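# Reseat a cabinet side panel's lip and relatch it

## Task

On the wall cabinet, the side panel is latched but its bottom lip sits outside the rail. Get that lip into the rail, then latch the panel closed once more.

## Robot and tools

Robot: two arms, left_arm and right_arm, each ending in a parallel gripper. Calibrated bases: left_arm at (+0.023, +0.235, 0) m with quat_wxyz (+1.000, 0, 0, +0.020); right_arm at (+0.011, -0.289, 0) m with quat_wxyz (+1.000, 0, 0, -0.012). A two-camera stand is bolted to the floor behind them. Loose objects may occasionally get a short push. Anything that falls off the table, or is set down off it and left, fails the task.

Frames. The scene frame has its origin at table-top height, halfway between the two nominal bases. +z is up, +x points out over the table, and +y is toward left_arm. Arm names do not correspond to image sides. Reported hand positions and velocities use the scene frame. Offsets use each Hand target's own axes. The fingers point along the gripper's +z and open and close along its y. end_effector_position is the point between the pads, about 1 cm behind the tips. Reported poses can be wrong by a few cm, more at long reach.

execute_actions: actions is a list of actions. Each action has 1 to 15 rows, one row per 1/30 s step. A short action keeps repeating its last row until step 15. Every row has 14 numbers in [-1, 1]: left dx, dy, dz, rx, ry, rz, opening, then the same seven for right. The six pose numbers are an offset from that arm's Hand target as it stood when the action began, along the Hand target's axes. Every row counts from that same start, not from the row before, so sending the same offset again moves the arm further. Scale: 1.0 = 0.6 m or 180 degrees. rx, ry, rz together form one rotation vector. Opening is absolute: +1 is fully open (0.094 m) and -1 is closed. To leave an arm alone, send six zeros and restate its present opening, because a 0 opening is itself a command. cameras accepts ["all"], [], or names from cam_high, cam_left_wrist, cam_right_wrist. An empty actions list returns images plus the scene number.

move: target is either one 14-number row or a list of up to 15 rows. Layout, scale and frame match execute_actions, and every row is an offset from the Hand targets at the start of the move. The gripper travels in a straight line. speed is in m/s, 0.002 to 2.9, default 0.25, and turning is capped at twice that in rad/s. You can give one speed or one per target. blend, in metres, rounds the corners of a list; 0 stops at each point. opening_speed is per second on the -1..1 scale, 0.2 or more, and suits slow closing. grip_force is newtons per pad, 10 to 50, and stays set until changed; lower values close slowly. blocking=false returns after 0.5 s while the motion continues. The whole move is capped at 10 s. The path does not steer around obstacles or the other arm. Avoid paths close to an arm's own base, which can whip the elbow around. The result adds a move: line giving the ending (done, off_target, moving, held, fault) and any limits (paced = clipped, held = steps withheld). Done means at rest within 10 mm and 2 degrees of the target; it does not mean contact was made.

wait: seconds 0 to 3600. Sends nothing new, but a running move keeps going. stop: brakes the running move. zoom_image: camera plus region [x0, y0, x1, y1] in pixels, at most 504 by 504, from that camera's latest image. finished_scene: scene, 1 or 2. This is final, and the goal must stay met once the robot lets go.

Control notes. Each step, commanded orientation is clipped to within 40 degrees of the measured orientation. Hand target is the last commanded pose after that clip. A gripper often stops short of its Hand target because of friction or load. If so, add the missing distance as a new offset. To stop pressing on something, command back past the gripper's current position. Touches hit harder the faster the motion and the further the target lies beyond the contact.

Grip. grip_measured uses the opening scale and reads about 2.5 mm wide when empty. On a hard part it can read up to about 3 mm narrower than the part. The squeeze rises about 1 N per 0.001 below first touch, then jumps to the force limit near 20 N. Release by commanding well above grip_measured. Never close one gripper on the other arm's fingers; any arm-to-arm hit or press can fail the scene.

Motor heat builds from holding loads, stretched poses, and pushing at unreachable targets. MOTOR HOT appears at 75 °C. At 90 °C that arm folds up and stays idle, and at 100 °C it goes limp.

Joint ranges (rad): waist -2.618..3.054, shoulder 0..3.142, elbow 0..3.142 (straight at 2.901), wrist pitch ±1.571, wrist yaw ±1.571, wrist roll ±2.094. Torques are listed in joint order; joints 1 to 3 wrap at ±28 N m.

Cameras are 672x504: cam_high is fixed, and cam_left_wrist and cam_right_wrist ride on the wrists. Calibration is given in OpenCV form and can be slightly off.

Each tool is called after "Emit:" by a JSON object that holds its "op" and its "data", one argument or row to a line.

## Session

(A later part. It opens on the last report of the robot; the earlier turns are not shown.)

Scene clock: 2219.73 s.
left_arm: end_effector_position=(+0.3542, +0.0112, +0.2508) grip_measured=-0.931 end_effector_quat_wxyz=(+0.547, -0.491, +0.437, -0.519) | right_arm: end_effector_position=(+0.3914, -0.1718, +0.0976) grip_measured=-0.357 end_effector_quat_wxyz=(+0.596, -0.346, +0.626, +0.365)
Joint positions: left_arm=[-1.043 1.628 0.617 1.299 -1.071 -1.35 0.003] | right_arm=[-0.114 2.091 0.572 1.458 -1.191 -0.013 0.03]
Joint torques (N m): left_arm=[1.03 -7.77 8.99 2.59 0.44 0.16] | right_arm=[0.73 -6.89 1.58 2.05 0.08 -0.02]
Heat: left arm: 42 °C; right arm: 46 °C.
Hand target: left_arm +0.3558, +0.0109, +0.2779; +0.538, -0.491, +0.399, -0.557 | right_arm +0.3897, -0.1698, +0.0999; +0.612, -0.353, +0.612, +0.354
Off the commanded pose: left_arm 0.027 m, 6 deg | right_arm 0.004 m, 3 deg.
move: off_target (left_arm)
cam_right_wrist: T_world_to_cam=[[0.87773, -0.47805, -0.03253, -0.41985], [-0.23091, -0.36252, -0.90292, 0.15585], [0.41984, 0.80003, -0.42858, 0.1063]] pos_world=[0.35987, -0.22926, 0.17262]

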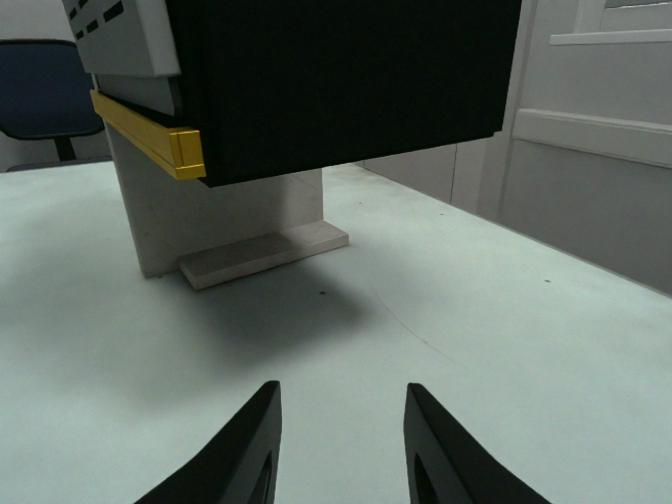

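Emit:
{"op": "move", "data": {
  "target": [0.0029, -0.0224, 0.0063, 0, 0.003, 0.006, -1, 0, 0, 0, 0, 0, 0, -0.36],
  "speed": 0.05,
  "cameras": ["cam_right_wrist"]
}}

Emit:
{"op": "zoom_image", "data": {
  "camera": "cam_right_wrist",
  "region": [100, 60, 210, 180]
}}

Scene clock: 2258.43 s.
left_arm: end_effector_position=(+0.3545, +0.0117, +0.2529) grip_measured=-0.931 end_effector_quat_wxyz=(+0.547, -0.488, +0.443, -0.516) | right_arm: end_effector_position=(+0.3914, -0.1718, +0.0976) grip_measured=-0.357 end_effector_quat_wxyz=(+0.596, -0.346, +0.626, +0.365)
Joint positions: left_arm=[-1.039 1.608 0.617 1.264 -1.061 -1.349 0.003] | right_arm=[-0.114 2.091 0.572 1.458 -1.191 -0.013 0.03]
Joint torques (N m): left_arm=[1.1 -10.58 10.96 2.21 0.47 0.31] | right_arm=[0.73 -6.9 1.58 2.05 0.09 -0.02]
Heat: left arm: 43 °C; right arm: 46 °C.
Hand target: left_arm +0.3569, +0.0109, +0.2919; +0.542, -0.485, +0.406, -0.554 | right_arm +0.3897, -0.1698, +0.0999; +0.612, -0.353, +0.612, +0.354
Off the commanded pose: left_arm 0.039 m, 6 deg | right_arm 0.004 m, 3 deg.
move: off_target (left_arm)
cam_right_wrist: T_world_to_cam=[[0.87773, -0.47805, -0.03253, -0.41985], [-0.23091, -0.36252, -0.90292, 0.15585], [0.41984, 0.80003, -0.42858, 0.1063]] pos_world=[0.35987, -0.22926, 0.17262]

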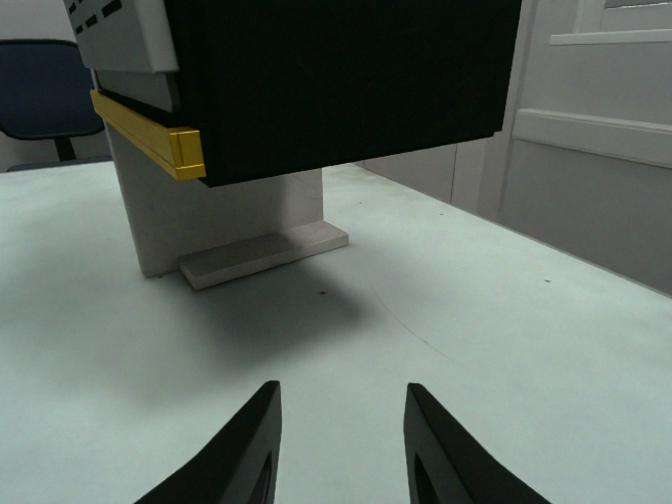

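Scaled by 4.200 from the camera's image (finer frame: 960x720).

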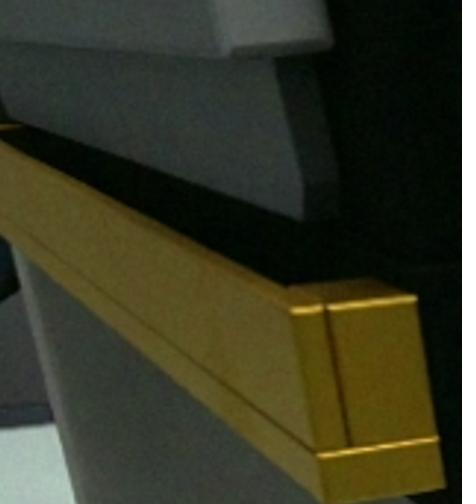

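Emit:
{"op": "move", "data": {
  "target": [-0.0031, 0.033, -0.0042, 0, 0, 0, -1, 0, 0, 0, 0, 0, 0, -0.36],
  "speed": 0.04,
  "cameras": ["cam_right_wrist"]
}}

Emit:
{"op": "zoom_image", "data": {
  "camera": "cam_right_wrist",
  "region": [100, 60, 210, 180]
}}

Scene clock: 2286.07 s.
left_arm: end_effector_position=(+0.3548, +0.0116, +0.2531) grip_measured=-0.931 end_effector_quat_wxyz=(+0.546, -0.490, +0.436, -0.521) | right_arm: end_effector_position=(+0.3914, -0.1718, +0.0976) grip_measured=-0.357 end_effector_quat_wxyz=(+0.596, -0.346, +0.626, +0.365)
Joint positions: left_arm=[-1.039 1.624 0.617 1.301 -1.063 -1.347 0.003] | right_arm=[-0.114 2.091 0.572 1.458 -1.191 -0.013 0.03]
Joint torques (N m): left_arm=[1.58 -5.96 8.29 2.64 0.54 0.19] | right_arm=[0.73 -6.91 1.58 2.05 0.08 -0.02]
Heat: left arm: 45 °C; right arm: 46 °C.
Hand target: left_arm +0.3583, +0.0109, +0.2719; +0.542, -0.485, +0.406, -0.554 | right_arm +0.3897, -0.1698, +0.0999; +0.612, -0.353, +0.612, +0.354
Off the commanded pose: left_arm 0.019 m, 5 deg | right_arm 0.004 m, 3 deg.
move: off_target (left_arm)
cam_right_wrist: T_world_to_cam=[[0.87773, -0.47805, -0.03253, -0.41985], [-0.23091, -0.36252, -0.90292, 0.15585], [0.41984, 0.80003, -0.42858, 0.1063]] pos_world=[0.35987, -0.22926, 0.17262]

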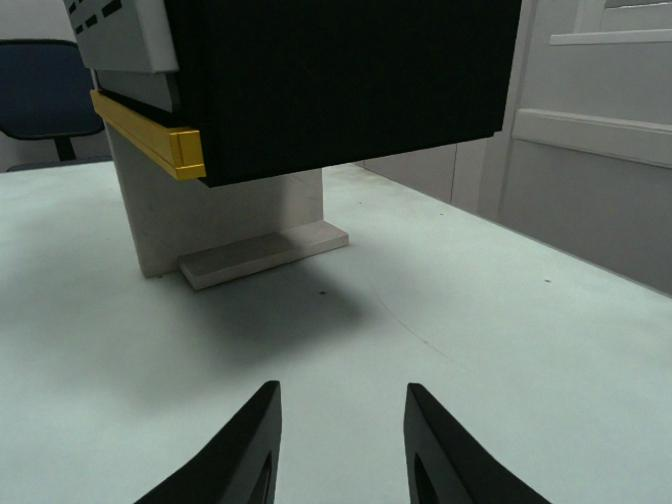

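Scaled by 4.200 from the camera's image (finer frame: 960x720).

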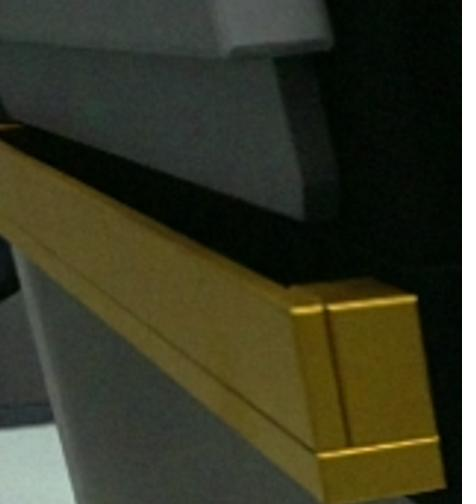

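Emit:
{"op": "zoom_image", "data": {
  "camera": "cam_right_wrist",
  "region": [60, 40, 150, 140]
}}

Scaled by 5.040 from the camera's image (finer frame: 960x720).

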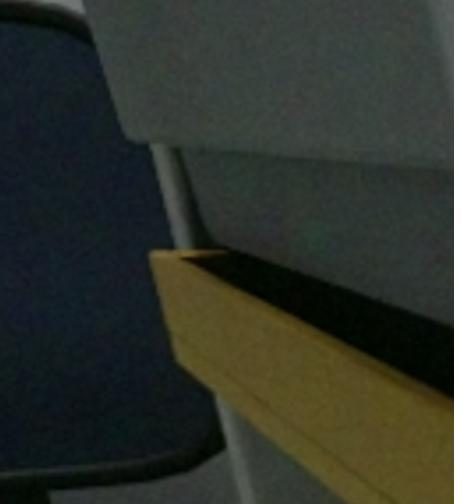

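Emit:
{"op": "zoom_image", "data": {
  "camera": "cam_right_wrist",
  "region": [80, 60, 130, 110]
}}

Scaled by 10.080 from the camera's image (finer frame: 960x720).

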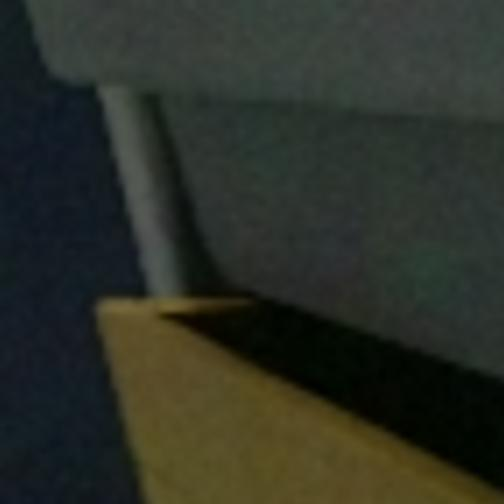

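Emit:
{"op": "move", "data": {
  "target": [0.0027, -0.0344, -0.0021, 0, -0.0045, 0, -1, 0, 0, 0, 0, 0, 0, -0.36],
  "speed": 0.05,
  "cameras": ["cam_right_wrist"]
}}

Emit:
{"op": "zoom_image", "data": {
  "camera": "cam_right_wrist",
  "region": [80, 60, 180, 150]
}}

Scene clock: 2518.63 s.
left_arm: end_effector_position=(+0.3543, +0.0120, +0.2532) grip_measured=-0.931 end_effector_quat_wxyz=(+0.550, -0.487, +0.442, -0.515) | right_arm: end_effector_position=(+0.3914, -0.1718, +0.0976) grip_measured=-0.357 end_effector_quat_wxyz=(+0.596, -0.346, +0.626, +0.365)
Joint positions: left_arm=[-1.04 1.613 0.617 1.278 -1.065 -1.338 0.003] | right_arm=[-0.114 2.091 0.572 1.458 -1.191 -0.013 0.03]
Joint torques (N m): left_arm=[-0.23 -10.63 11.04 2.26 0.23 0.32] | right_arm=[0.73 -6.9 1.57 2.05 0.08 -0.03]
Heat: left arm: 47 °C; right arm: 46 °C.
Hand target: left_arm +0.3529, +0.0108, +0.2920; +0.545, -0.488, +0.402, -0.550 | right_arm +0.3897, -0.1698, +0.0999; +0.612, -0.353, +0.612, +0.354
Off the commanded pose: left_arm 0.039 m, 6 deg | right_arm 0.004 m, 3 deg.
move: off_target (left_arm)
cam_right_wrist: T_world_to_cam=[[0.87773, -0.47805, -0.03253, -0.41985], [-0.23091, -0.36252, -0.90292, 0.15585], [0.41984, 0.80003, -0.42858, 0.1063]] pos_world=[0.35987, -0.22926, 0.17262]

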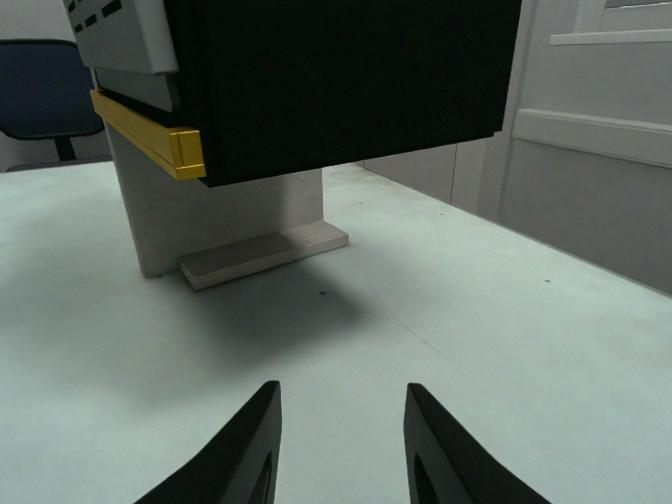

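Scaled by 5.040 from the camera's image (finer frame: 960x720).

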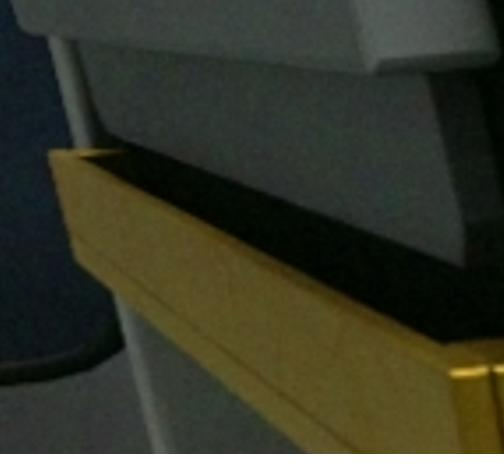

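Emit:
{"op": "move", "data": {
  "target": [-0.0046, 0.0412, -0.0136, 0, 0, 0, -1, 0, 0, 0, 0, 0, 0, -0.36],
  "speed": 0.05,
  "cameras": ["cam_right_wrist"]
}}

Emit:
{"op": "zoom_image", "data": {
  "camera": "cam_right_wrist",
  "region": [80, 60, 180, 150]
}}

Scene clock: 2547.10 s.
left_arm: end_effector_position=(+0.3535, +0.0103, +0.2523) grip_measured=-0.931 end_effector_quat_wxyz=(+0.546, -0.491, +0.427, -0.527) | right_arm: end_effector_position=(+0.3914, -0.1718, +0.0976) grip_measured=-0.357 end_effector_quat_wxyz=(+0.596, -0.346, +0.626, +0.365)
Joint positions: left_arm=[-1.046 1.648 0.617 1.354 -1.072 -1.338 0.003] | right_arm=[-0.114 2.091 0.572 1.458 -1.191 -0.013 0.03]
Joint torques (N m): left_arm=[-0.59 -6.49 6.6 2.69 0.22 0.3] | right_arm=[0.75 -6.91 1.58 2.05 0.08 -0.02]
Heat: left arm: 45 °C; right arm: 46 °C.
Hand target: left_arm +0.3499, +0.0108, +0.2660; +0.545, -0.488, +0.402, -0.550 | right_arm +0.3897, -0.1698, +0.0999; +0.612, -0.353, +0.612, +0.354
Off the commanded pose: left_arm 0.014 m, 4 deg | right_arm 0.004 m, 3 deg.
move: off_target (left_arm)
cam_right_wrist: T_world_to_cam=[[0.87773, -0.47805, -0.03253, -0.41985], [-0.23091, -0.36252, -0.90292, 0.15585], [0.41984, 0.80003, -0.42858, 0.1063]] pos_world=[0.35987, -0.22926, 0.17262]

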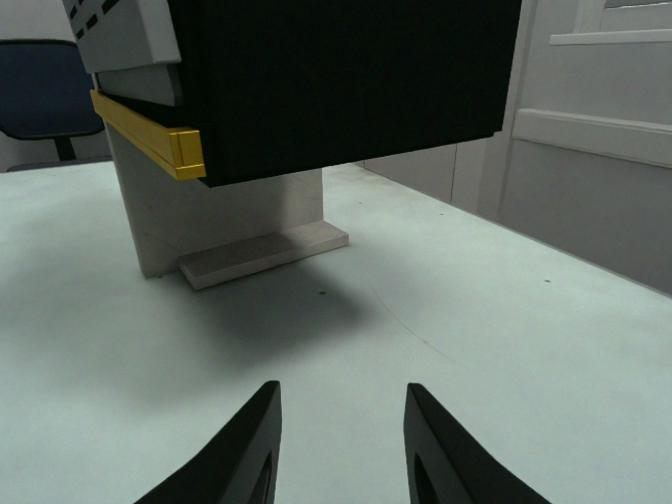

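Scaled by 5.040 from the camera's image (finer frame: 960x720).

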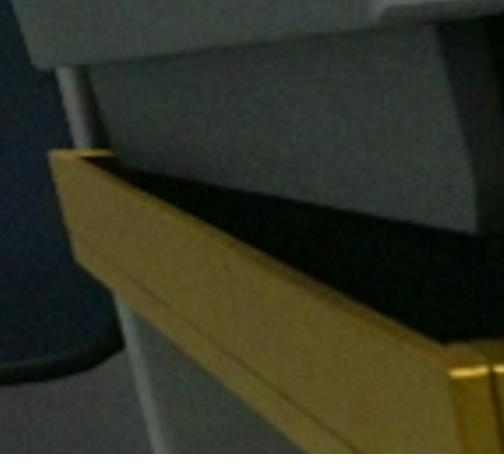

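Emit:
{"op": "move", "data": {
  "target": [-0.0040, 0.0150, -0.0040, -0.0072, 0, 0.0106, -1, 0, 0, 0, 0, 0, 0, -0.36],
  "speed": 0.04,
  "cameras": ["cam_right_wrist"]
}}

Emit:
{"op": "zoom_image", "data": {
  "camera": "cam_right_wrist",
  "region": [80, 60, 180, 150]
}}

Scene clock: 2585.13 s.
left_arm: end_effector_position=(+0.3523, +0.0118, +0.2476) grip_measured=-0.931 end_effector_quat_wxyz=(+0.547, -0.490, +0.432, -0.523) | right_arm: end_effector_position=(+0.3914, -0.1718, +0.0976) grip_measured=-0.357 end_effector_quat_wxyz=(+0.596, -0.346, +0.626, +0.365)
Joint positions: left_arm=[-1.047 1.648 0.603 1.354 -1.073 -1.337 0.003] | right_arm=[-0.114 2.091 0.572 1.458 -1.191 -0.013 0.03]
Joint torques (N m): left_arm=[-0.57 -6.22 6.28 2.48 0.15 0.31] | right_arm=[0.73 -6.9 1.58 2.05 0.09 -0.03]
Heat: left arm: 50 °C; right arm: 46 °C.
Hand target: left_arm +0.3492, +0.0123, +0.2564; +0.548, -0.488, +0.417, -0.536 | right_arm +0.3897, -0.1698, +0.0999; +0.612, -0.353, +0.612, +0.354
Off the commanded pose: left_arm 0.009 m, 2 deg | right_arm 0.004 m, 3 deg.
move: done
cam_right_wrist: T_world_to_cam=[[0.87773, -0.47805, -0.03253, -0.41985], [-0.23091, -0.36252, -0.90292, 0.15585], [0.41984, 0.80003, -0.42858, 0.1063]] pos_world=[0.35987, -0.22926, 0.17262]

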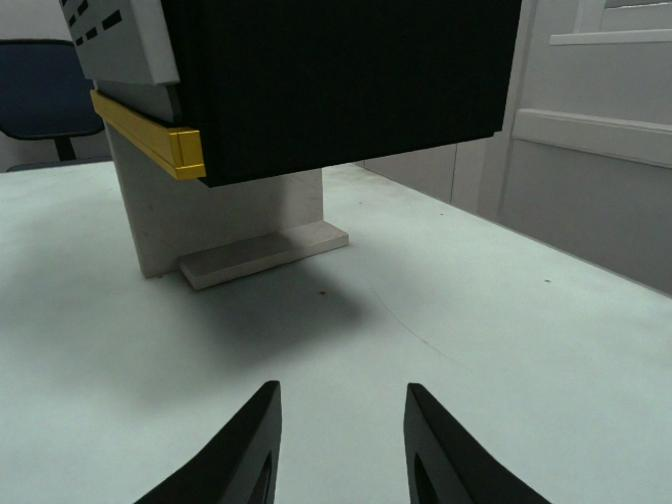

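Scaled by 5.040 from the camera's image (finer frame: 960x720).

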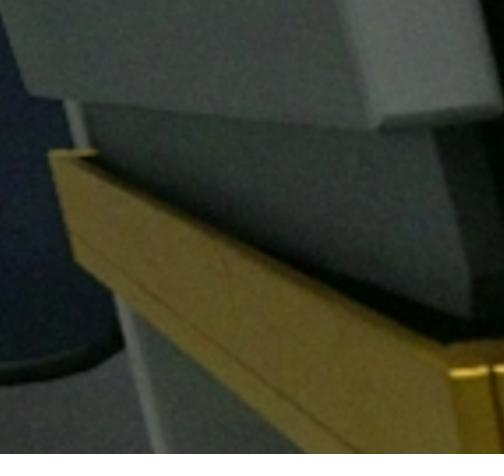

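Emit:
{"op": "move", "data": {
  "target": [-0.0016, 0.0146, -0.0026, 0, 0, 0.0085, -1, 0, 0, 0, 0, 0, 0, -0.36],
  "speed": 0.04,
  "cameras": ["cam_right_wrist"]
}}

Emit:
{"op": "zoom_image", "data": {
  "camera": "cam_right_wrist",
  "region": [80, 60, 180, 150]
}}

Scene clock: 2608.50 s.
left_arm: end_effector_position=(+0.3525, +0.0116, +0.2393) grip_measured=-0.931 end_effector_quat_wxyz=(+0.554, -0.486, +0.439, -0.514) | right_arm: end_effector_position=(+0.3914, -0.1718, +0.0976) grip_measured=-0.357 end_effector_quat_wxyz=(+0.596, -0.346, +0.626, +0.365)
Joint positions: left_arm=[-1.047 1.676 0.593 1.387 -1.076 -1.316 0.003] | right_arm=[-0.114 2.091 0.572 1.458 -1.191 -0.013 0.03]
Joint torques (N m): left_arm=[-0.49 -6.26 5.76 2.58 0.2 0.32] | right_arm=[0.73 -6.9 1.58 2.05 0.08 -0.03]
Heat: left arm: 49 °C; right arm: 46 °C.
Hand target: left_arm +0.3492, +0.0128, +0.2474; +0.555, -0.482, +0.423, -0.529 | right_arm +0.3897, -0.1698, +0.0999; +0.612, -0.353, +0.612, +0.354
Off the commanded pose: left_arm 0.009 m, 3 deg | right_arm 0.004 m, 3 deg.
move: off_target (left_arm)
cam_right_wrist: T_world_to_cam=[[0.87773, -0.47805, -0.03253, -0.41985], [-0.23091, -0.36252, -0.90292, 0.15585], [0.41984, 0.80003, -0.42858, 0.1063]] pos_world=[0.35987, -0.22926, 0.17262]

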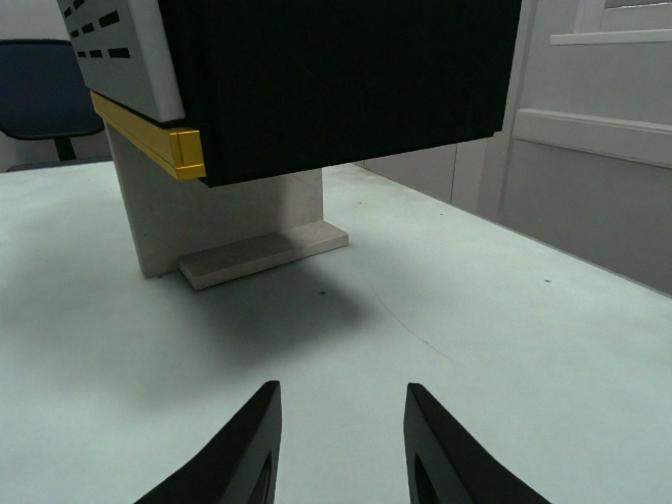

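Scaled by 5.040 from the camera's image (finer frame: 960x720).

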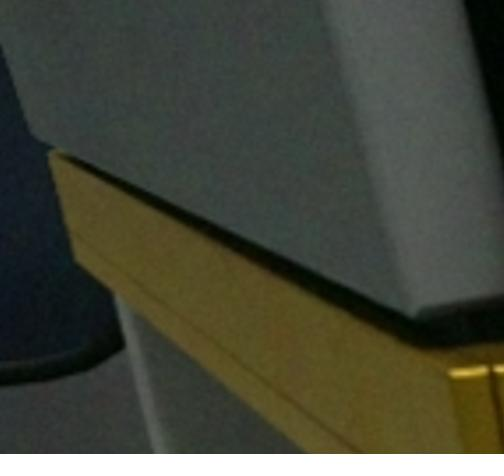

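Emit:
{"op": "zoom_image", "data": {
  "camera": "cam_right_wrist",
  "region": [140, 90, 220, 190]
}}

Scaled by 5.040 from the camera's image (finer frame: 960x720).

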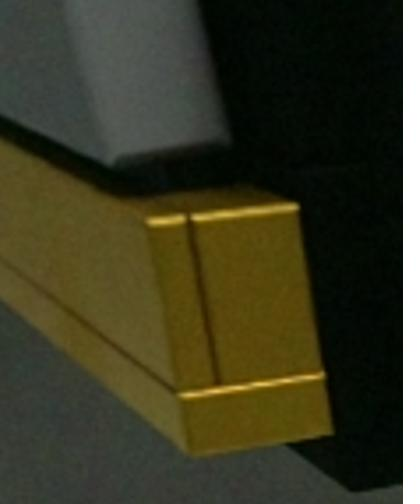

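Emit:
{"op": "move", "data": {
  "target": [-0.0005, 0.0115, -0.0021, 0, 0, 0.006, -1, 0, 0, 0, 0, 0, 0, -0.36],
  "speed": 0.04,
  "cameras": ["cam_right_wrist"]
}}

Emit:
{"op": "zoom_image", "data": {
  "camera": "cam_right_wrist",
  "region": [80, 70, 220, 190]
}}

Scene clock: 2644.67 s.
left_arm: end_effector_position=(+0.3517, +0.0117, +0.2384) grip_measured=-0.931 end_effector_quat_wxyz=(+0.557, -0.483, +0.436, -0.516) | right_arm: end_effector_position=(+0.3914, -0.1718, +0.0976) grip_measured=-0.357 end_effector_quat_wxyz=(+0.596, -0.346, +0.626, +0.365)
Joint positions: left_arm=[-1.049 1.696 0.588 1.437 -1.076 -1.293 0.003] | right_arm=[-0.114 2.091 0.572 1.458 -1.191 -0.013 0.03]
Joint torques (N m): left_arm=[-0.31 -5.41 5.24 2.42 0.2 0.27] | right_arm=[0.73 -6.9 1.58 2.05 0.08 -0.02]
Heat: left arm: 46 °C; right arm: 46 °C.
Hand target: left_arm +0.3492, +0.0127, +0.2403; +0.560, -0.478, +0.428, -0.524 | right_arm +0.3897, -0.1698, +0.0999; +0.612, -0.353, +0.612, +0.354
Off the commanded pose: left_arm 0.003 m, 1 deg | right_arm 0.004 m, 3 deg.
move: done
cam_right_wrist: T_world_to_cam=[[0.87773, -0.47805, -0.03253, -0.41985], [-0.23091, -0.36252, -0.90292, 0.15585], [0.41984, 0.80003, -0.42858, 0.1063]] pos_world=[0.35987, -0.22926, 0.17262]

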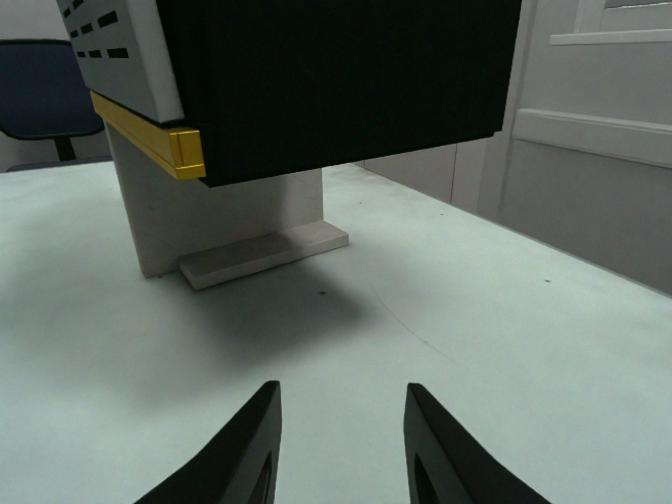

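Scaled by 3.600 from the camera's image (finer frame: 960x720).

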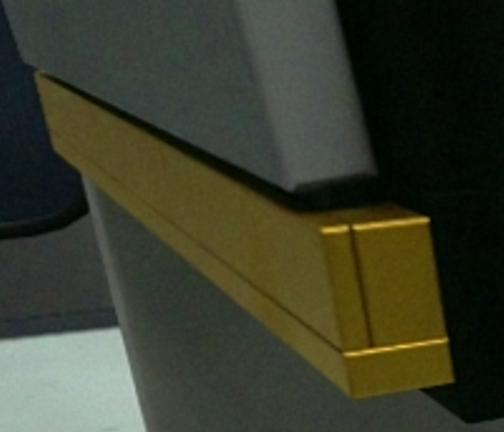

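Emit:
{"op": "move", "data": {
  "target": [0, 0.008, 0, 0, 0, 0.014, -1, 0, 0, 0, 0, 0, 0, -0.36],
  "speed": 0.05,
  "cameras": ["cam_right_wrist"]
}}

Emit:
{"op": "zoom_image", "data": {
  "camera": "cam_right_wrist",
  "region": [80, 70, 220, 190]
}}

Scene clock: 2667.83 s.
left_arm: end_effector_position=(+0.3518, +0.0117, +0.2382) grip_measured=-0.931 end_effector_quat_wxyz=(+0.562, -0.479, +0.435, -0.515) | right_arm: end_effector_position=(+0.3914, -0.1718, +0.0976) grip_measured=-0.357 end_effector_quat_wxyz=(+0.596, -0.346, +0.626, +0.365)
Joint positions: left_arm=[-1.049 1.712 0.588 1.473 -1.076 -1.264 0.003] | right_arm=[-0.114 2.091 0.572 1.458 -1.191 -0.013 0.03]
Joint torques (N m): left_arm=[-0.05 -5.2 4.74 2.26 0.25 0.42] | right_arm=[0.75 -6.9 1.58 2.05 0.08 -0.03]
Heat: left arm: 47 °C; right arm: 46 °C.
Hand target: left_arm +0.3500, +0.0127, +0.2357; +0.572, -0.469, +0.438, -0.512 | right_arm +0.3897, -0.1698, +0.0999; +0.612, -0.353, +0.612, +0.354
Off the commanded pose: left_arm 0.003 m, 2 deg | right_arm 0.004 m, 3 deg.
move: done
cam_right_wrist: T_world_to_cam=[[0.87773, -0.47805, -0.03253, -0.41985], [-0.23091, -0.36252, -0.90292, 0.15585], [0.41984, 0.80003, -0.42858, 0.1063]] pos_world=[0.35987, -0.22926, 0.17262]

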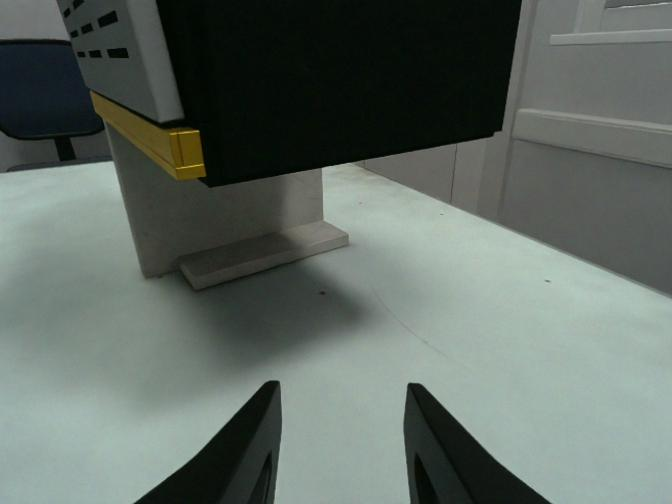

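Scaled by 3.600 from the camera's image (finer frame: 960x720).

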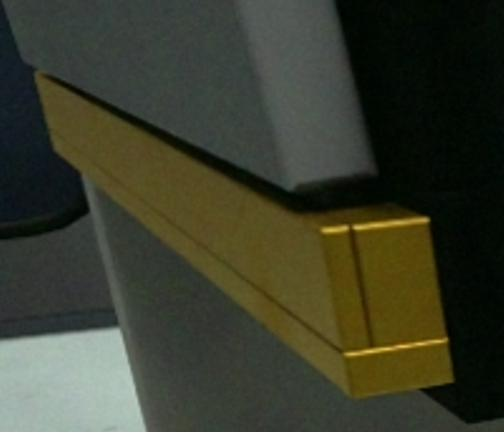

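Emit:
{"op": "zoom_image", "data": {
  "camera": "cam_right_wrist",
  "region": [150, 100, 210, 160]
}}

Emit:
{"op": "zoom_image", "data": {
  "camera": "cam_right_wrist",
  "region": [80, 70, 140, 130]
}}

Scaled by 8.400 from the camera's image (finer frame: 960x720).

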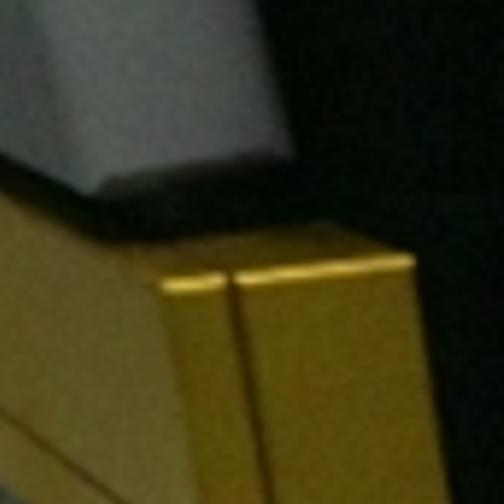

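Scaled by 8.400 from the camera's image (finer frame: 960x720).

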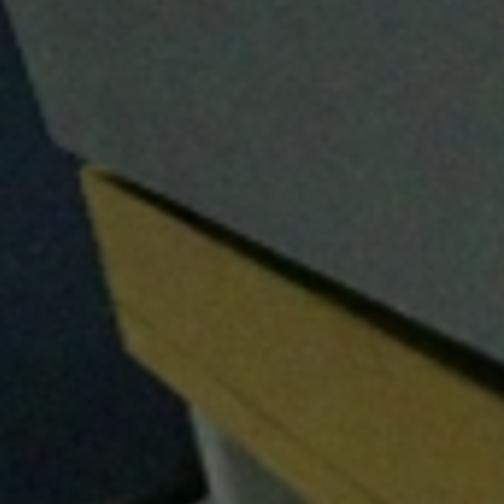

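Emit:
{"op": "move", "data": {
  "target": [0, 0.0033, 0.0088, -0.0194, 0, 0, -1, 0, 0, 0, 0, 0, 0, -0.36],
  "speed": 0.04,
  "cameras": ["cam_right_wrist"]
}}

Emit:
{"op": "zoom_image", "data": {
  "camera": "cam_right_wrist",
  "region": [80, 70, 220, 190]
}}

Scene clock: 2765.13 s.
left_arm: end_effector_position=(+0.3518, +0.0116, +0.2372) grip_measured=-0.931 end_effector_quat_wxyz=(+0.552, -0.487, +0.440, -0.515) | right_arm: end_effector_position=(+0.3914, -0.1718, +0.0976) grip_measured=-0.357 end_effector_quat_wxyz=(+0.596, -0.346, +0.626, +0.365)
Joint positions: left_arm=[-1.049 1.678 0.588 1.386 -1.076 -1.324 0.003] | right_arm=[-0.114 2.091 0.572 1.458 -1.191 -0.013 0.03]
Joint torques (N m): left_arm=[1.14 -7.65 6.87 1.13 0.16 0.02] | right_arm=[0.73 -6.9 1.58 2.05 0.07 -0.03]
Heat: left arm: 42 °C; right arm: 46 °C.
Hand target: left_arm +0.3555, +0.0132, +0.2346; +0.557, -0.486, +0.454, -0.498 | right_arm +0.3897, -0.1698, +0.0999; +0.612, -0.353, +0.612, +0.354
Off the commanded pose: left_arm 0.005 m, 3 deg | right_arm 0.004 m, 3 deg.
move: off_target (left_arm)
cam_right_wrist: T_world_to_cam=[[0.87773, -0.47805, -0.03253, -0.41985], [-0.23091, -0.36252, -0.90292, 0.15585], [0.41984, 0.80003, -0.42858, 0.1063]] pos_world=[0.35987, -0.22926, 0.17262]

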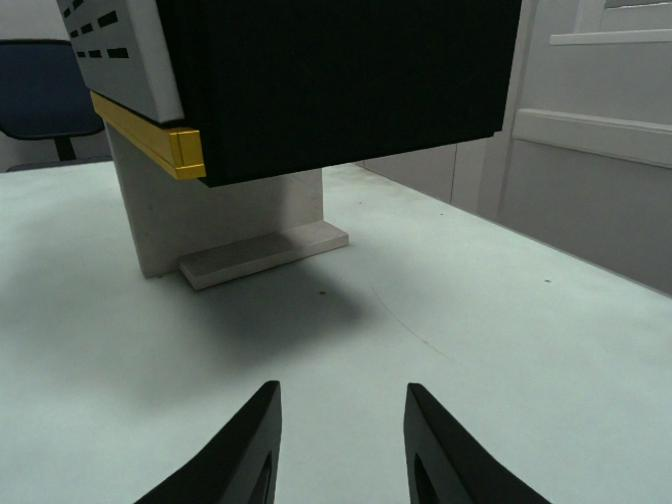

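Scaled by 3.600 from the camera's image (finer frame: 960x720).

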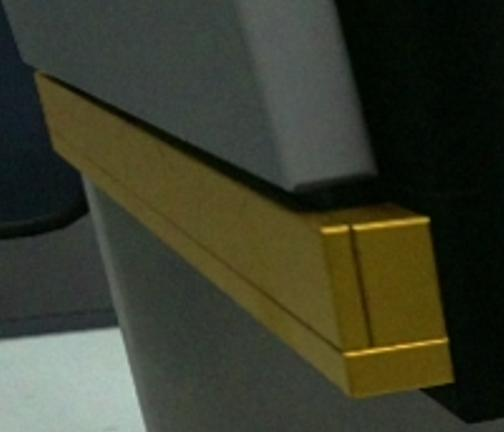

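Emit:
{"op": "move", "data": {
  "target": [0, 0.0018, 0.0098, -0.0194, 0, 0, -1, 0, 0, 0, 0, 0, 0, -0.36],
  "speed": 0.04,
  "cameras": ["cam_right_wrist"]
}}

Emit:
{"op": "zoom_image", "data": {
  "camera": "cam_right_wrist",
  "region": [80, 70, 220, 190]
}}

Scene clock: 2780.07 s.
left_arm: end_effector_position=(+0.3579, +0.0125, +0.2387) grip_measured=-0.931 end_effector_quat_wxyz=(+0.538, -0.502, +0.453, -0.503) | right_arm: end_effector_position=(+0.3914, -0.1718, +0.0976) grip_measured=-0.357 end_effector_quat_wxyz=(+0.596, -0.346, +0.626, +0.365)
Joint positions: left_arm=[-1.033 1.609 0.62 1.169 -1.073 -1.431 0.003] | right_arm=[-0.114 2.091 0.572 1.458 -1.191 -0.013 0.03]
Joint torques (N m): left_arm=[1.13 -7.13 7.64 1.11 0.09 -0.05] | right_arm=[0.73 -6.91 1.58 2.05 0.08 -0.02]
Heat: left arm: 40 °C; right arm: 46 °C.
Hand target: left_arm +0.3615, +0.0138, +0.2343; +0.542, -0.503, +0.468, -0.484 | right_arm +0.3897, -0.1698, +0.0999; +0.612, -0.353, +0.612, +0.354
Off the commanded pose: left_arm 0.006 m, 3 deg | right_arm 0.004 m, 3 deg.
move: off_target (left_arm)
cam_right_wrist: T_world_to_cam=[[0.87773, -0.47805, -0.03253, -0.41985], [-0.23091, -0.36252, -0.90292, 0.15585], [0.41984, 0.80003, -0.42858, 0.1063]] pos_world=[0.35987, -0.22926, 0.17262]

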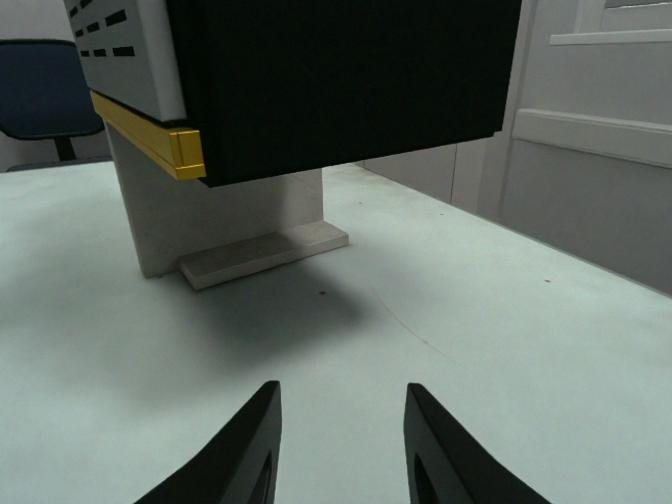

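Scaled by 3.600 from the camera's image (finer frame: 960x720).

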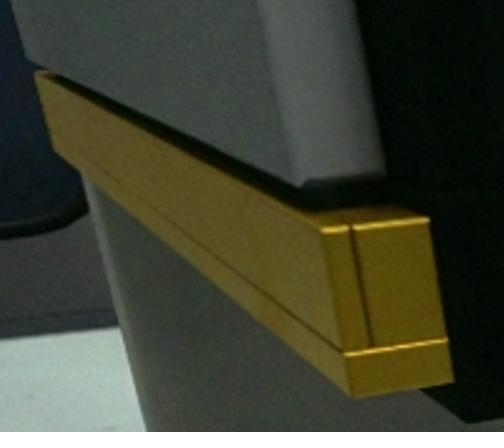

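Emit:
{"op": "move", "data": {
  "target": [0, 0.0133, 0, 0, 0, 0.0125, -1, 0, 0, 0, 0, 0, 0, -0.36],
  "speed": 0.05,
  "cameras": ["cam_right_wrist"]
}}

Emit:
{"op": "zoom_image", "data": {
  "camera": "cam_right_wrist",
  "region": [80, 70, 220, 190]
}}

Scene clock: 2804.67 s.
left_arm: end_effector_position=(+0.3579, +0.0125, +0.2387) grip_measured=-0.931 end_effector_quat_wxyz=(+0.539, -0.501, +0.454, -0.502) | right_arm: end_effector_position=(+0.3914, -0.1718, +0.0976) grip_measured=-0.357 end_effector_quat_wxyz=(+0.596, -0.346, +0.626, +0.365)
Joint positions: left_arm=[-1.033 1.609 0.62 1.168 -1.073 -1.427 0.003] | right_arm=[-0.114 2.091 0.572 1.458 -1.191 -0.013 0.03]
Joint torques (N m): left_arm=[1.2 -5.23 6.39 1.39 0.11 0.21] | right_arm=[0.75 -6.9 1.57 2.05 0.08 -0.02]
Heat: left arm: 38 °C; right arm: 46 °C.
Hand target: left_arm +0.3620, +0.0140, +0.2263; +0.552, -0.493, +0.478, -0.473 | right_arm +0.3897, -0.1698, +0.0999; +0.612, -0.353, +0.612, +0.354
Off the commanded pose: left_arm 0.013 m, 5 deg | right_arm 0.004 m, 3 deg.
move: off_target (left_arm)
cam_right_wrist: T_world_to_cam=[[0.87773, -0.47805, -0.03253, -0.41985], [-0.23091, -0.36252, -0.90292, 0.15585], [0.41984, 0.80003, -0.42858, 0.1063]] pos_world=[0.35987, -0.22926, 0.17262]

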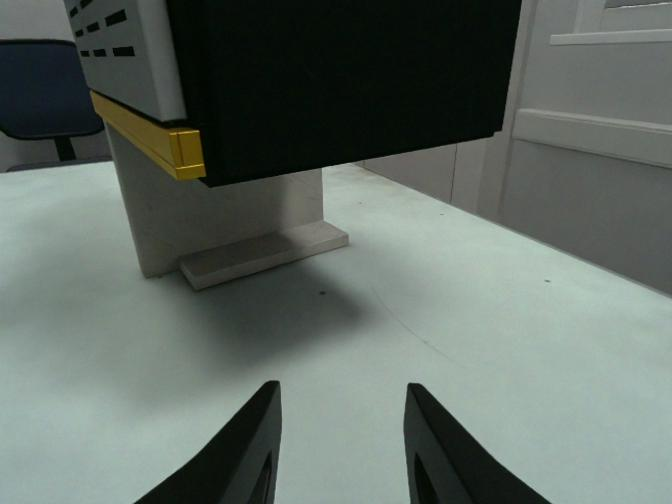

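Scaled by 3.600 from the camera's image (finer frame: 960x720).

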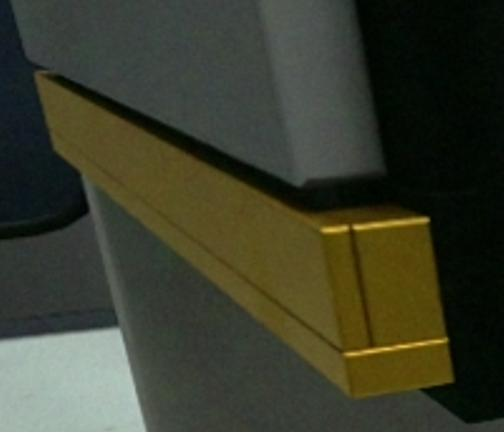

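Emit:
{"op": "move", "data": {
  "target": [0, 0.0005, 0.0084, -0.0128, 0, 0, -1, 0, 0, 0, 0, 0, 0, -0.36],
  "speed": 0.04,
  "cameras": ["cam_right_wrist"]
}}

Emit:
{"op": "zoom_image", "data": {
  "camera": "cam_right_wrist",
  "region": [80, 70, 220, 190]
}}

Scene clock: 2834.20 s.
left_arm: end_effector_position=(+0.3603, +0.0125, +0.2387) grip_measured=-0.931 end_effector_quat_wxyz=(+0.534, -0.506, +0.458, -0.499) | right_arm: end_effector_position=(+0.3914, -0.1718, +0.0976) grip_measured=-0.357 end_effector_quat_wxyz=(+0.596, -0.346, +0.626, +0.365)
Joint positions: left_arm=[-1.026 1.592 0.633 1.1 -1.066 -1.463 0.003] | right_arm=[-0.114 2.091 0.572 1.458 -1.191 -0.013 0.03]
Joint torques (N m): left_arm=[1.84 -6.17 7.73 0.84 0.1 -0.01] | right_arm=[0.75 -6.91 1.58 2.05 0.08 -0.02]
Heat: left arm: 38 °C; right arm: 46 °C.
Hand target: left_arm +0.3670, +0.0145, +0.2262; +0.541, -0.504, +0.488, -0.463 | right_arm +0.3897, -0.1698, +0.0999; +0.612, -0.353, +0.612, +0.354
Off the commanded pose: left_arm 0.014 m, 5 deg | right_arm 0.004 m, 3 deg.
move: off_target (left_arm)
cam_right_wrist: T_world_to_cam=[[0.87773, -0.47805, -0.03253, -0.41985], [-0.23091, -0.36252, -0.90292, 0.15585], [0.41984, 0.80003, -0.42858, 0.1063]] pos_world=[0.35987, -0.22926, 0.17262]

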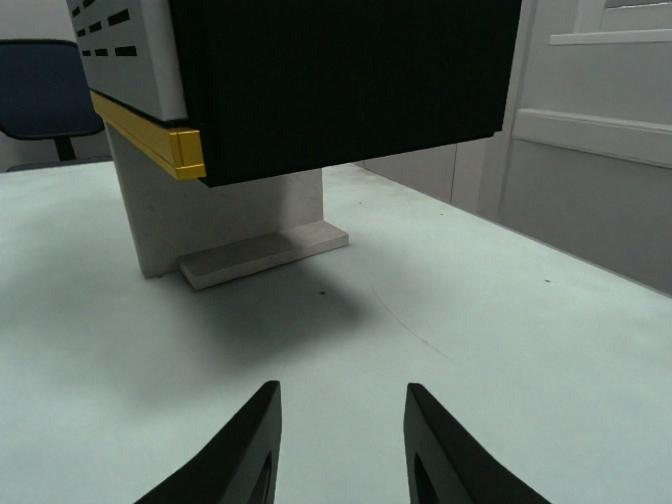

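Scaled by 3.600 from the camera's image (finer frame: 960x720).

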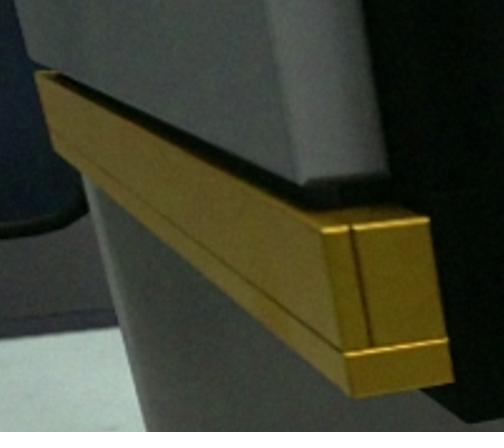

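Emit:
{"op": "execute_actions", "data": {
  "actions": []
}}

Scene clock: 2847.43 s.
left_arm: end_effector_position=(+0.3603, +0.0124, +0.2388) grip_measured=-0.931 end_effector_quat_wxyz=(+0.534, -0.506, +0.458, -0.499) | right_arm: end_effector_position=(+0.3914, -0.1718, +0.0976) grip_measured=-0.357 end_effector_quat_wxyz=(+0.596, -0.346, +0.626, +0.365)
Joint positions: left_arm=[-1.026 1.592 0.633 1.099 -1.066 -1.463 0.003] | right_arm=[-0.114 2.091 0.572 1.458 -1.191 -0.013 0.03]
Joint velocities: within noise
Joint torques (N m): left_arm=[1.87 -6.15 7.83 0.85 0.08 -0.03] | right_arm=[0.73 -6.9 1.57 2.05 0.08 -0.02]
Heat: left arm: 36 °C; right arm: 46 °C.
Hand target: left_arm +0.3670, +0.0144, +0.2264; +0.541, -0.504, +0.488, -0.463 | right_arm +0.3897, -0.1698, +0.0999; +0.612, -0.353, +0.612, +0.354
Tool commands: left_gripper/opening=-1.0 right_gripper/opening=-0.36
Off the commanded pose: left_arm 0.014 m, 5 deg | right_arm 0.004 m, 3 deg.
camera_calibration:
cam_left_wrist: T_world_to_cam=[[-0.07702, 0.00839, 0.99699, -0.20871], [-0.3114, -0.95014, -0.01606, 0.16818], [0.94715, -0.3117, 0.07579, -0.26631]] pos_world=[0.28853, 0.07854, 0.23097]
cam_right_wrist: T_world_to_cam=[[0.87773, -0.47805, -0.03253, -0.41985], [-0.23091, -0.36252, -0.90292, 0.15585], [0.41984, 0.80003, -0.42858, 0.1063]] pos_world=[0.35987, -0.22926, 0.17262]

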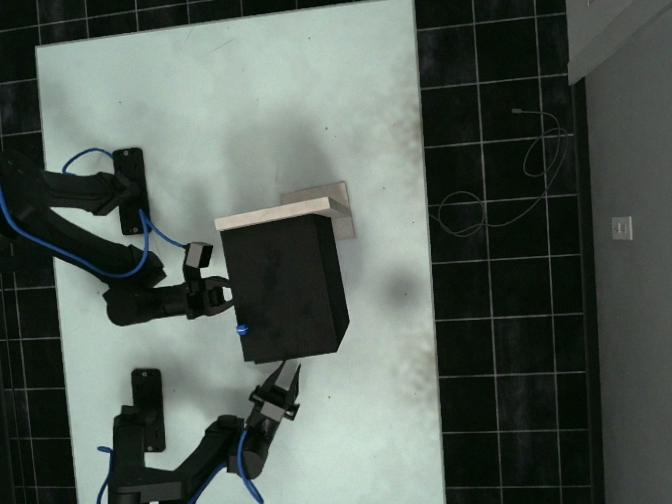

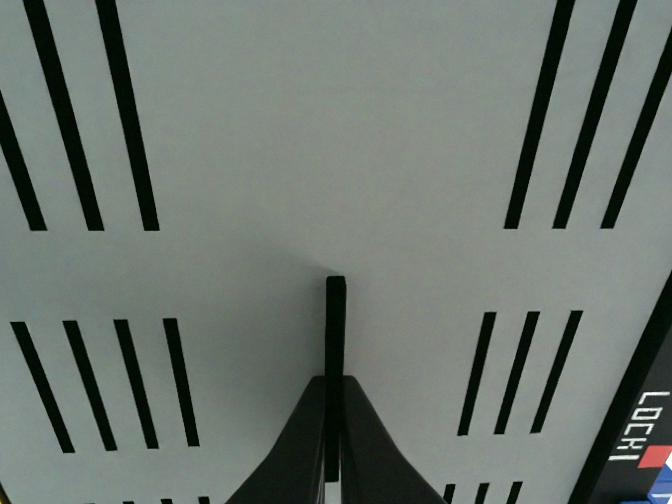

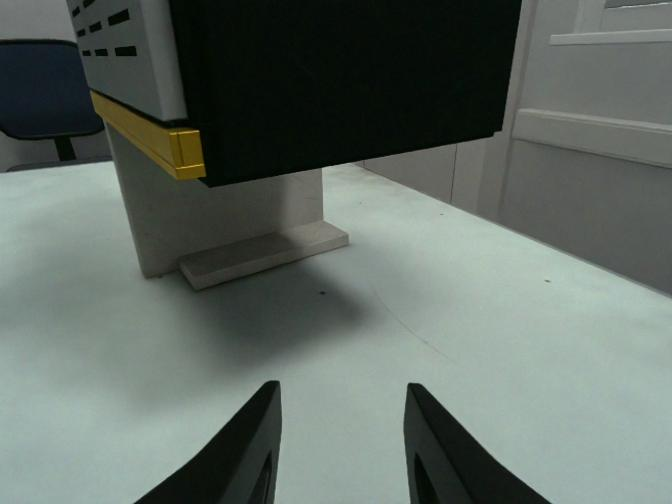

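Emit:
{"op": "zoom_image", "data": {
  "camera": "cam_left_wrist",
  "region": [560, 300, 672, 504]
}}

Scaled by 2.471 from the camera's image (finer frame: 960x720).

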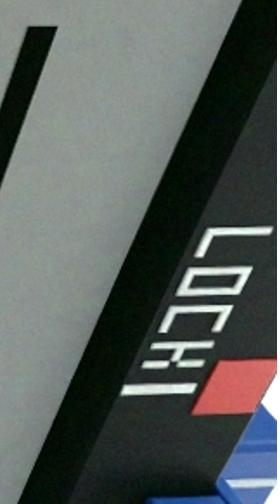

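Emit:
{"op": "zoom_image", "data": {
  "camera": "cam_left_wrist",
  "region": [550, 404, 672, 504]
}}

Emit:
{"op": "zoom_image", "data": {
  "camera": "cam_left_wrist",
  "region": [592, 250, 672, 350]
}}

Scaled by 4.131 from the camera's image (finer frame: 960x720).

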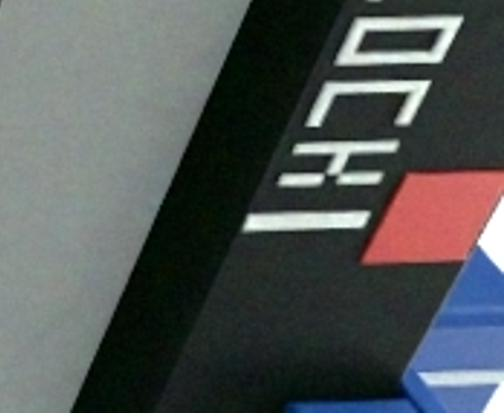

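Scaled by 5.040 from the camera's image (finer frame: 960x720).

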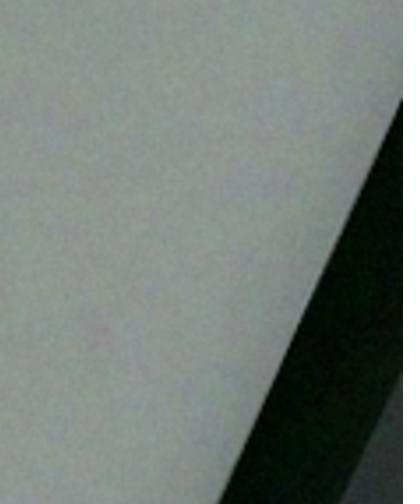

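Emit:
{"op": "move", "data": {
  "target": [0, 0.02, 0, 0, 0, 0, -1, 0, 0, 0, 0, 0, 0, -0.36],
  "speed": 0.05,
  "cameras": ["cam_right_wrist"]
}}

Emit:
{"op": "zoom_image", "data": {
  "camera": "cam_right_wrist",
  "region": [80, 70, 220, 190]
}}

Scene clock: 3027.63 s.
left_arm: end_effector_position=(+0.3603, +0.0124, +0.2388) grip_measured=-0.931 end_effector_quat_wxyz=(+0.532, -0.508, +0.456, -0.501) | right_arm: end_effector_position=(+0.3914, -0.1718, +0.0976) grip_measured=-0.357 end_effector_quat_wxyz=(+0.596, -0.346, +0.626, +0.365)
Joint positions: left_arm=[-1.026 1.592 0.633 1.099 -1.066 -1.469 0.003] | right_arm=[-0.114 2.091 0.572 1.458 -1.191 -0.013 0.03]
Joint torques (N m): left_arm=[1.94 -3.79 6.01 1.18 0.11 -0.11] | right_arm=[0.73 -6.91 1.58 2.05 0.08 -0.03]
Heat: left arm: 35 °C; right arm: 46 °C.
Hand target: left_arm +0.3671, +0.0152, +0.2144; +0.541, -0.504, +0.488, -0.463 | right_arm +0.3897, -0.1698, +0.0999; +0.612, -0.353, +0.612, +0.354
Off the commanded pose: left_arm 0.025 m, 6 deg | right_arm 0.004 m, 3 deg.
move: off_target (left_arm)
cam_right_wrist: T_world_to_cam=[[0.87773, -0.47805, -0.03253, -0.41985], [-0.23091, -0.36252, -0.90292, 0.15585], [0.41984, 0.80003, -0.42858, 0.1063]] pos_world=[0.35987, -0.22926, 0.17262]

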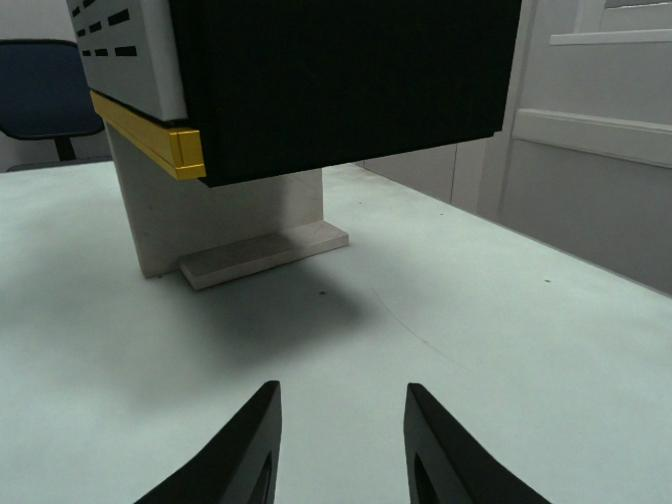

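Scaled by 3.600 from the camera's image (finer frame: 960x720).

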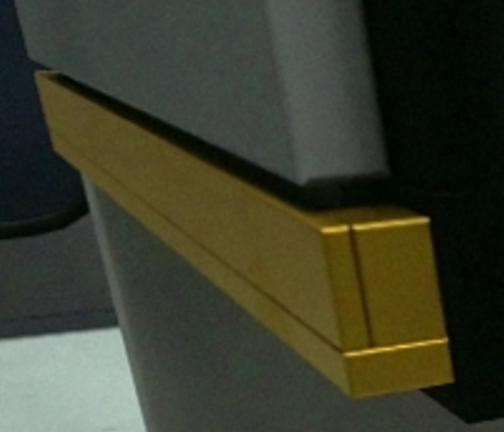

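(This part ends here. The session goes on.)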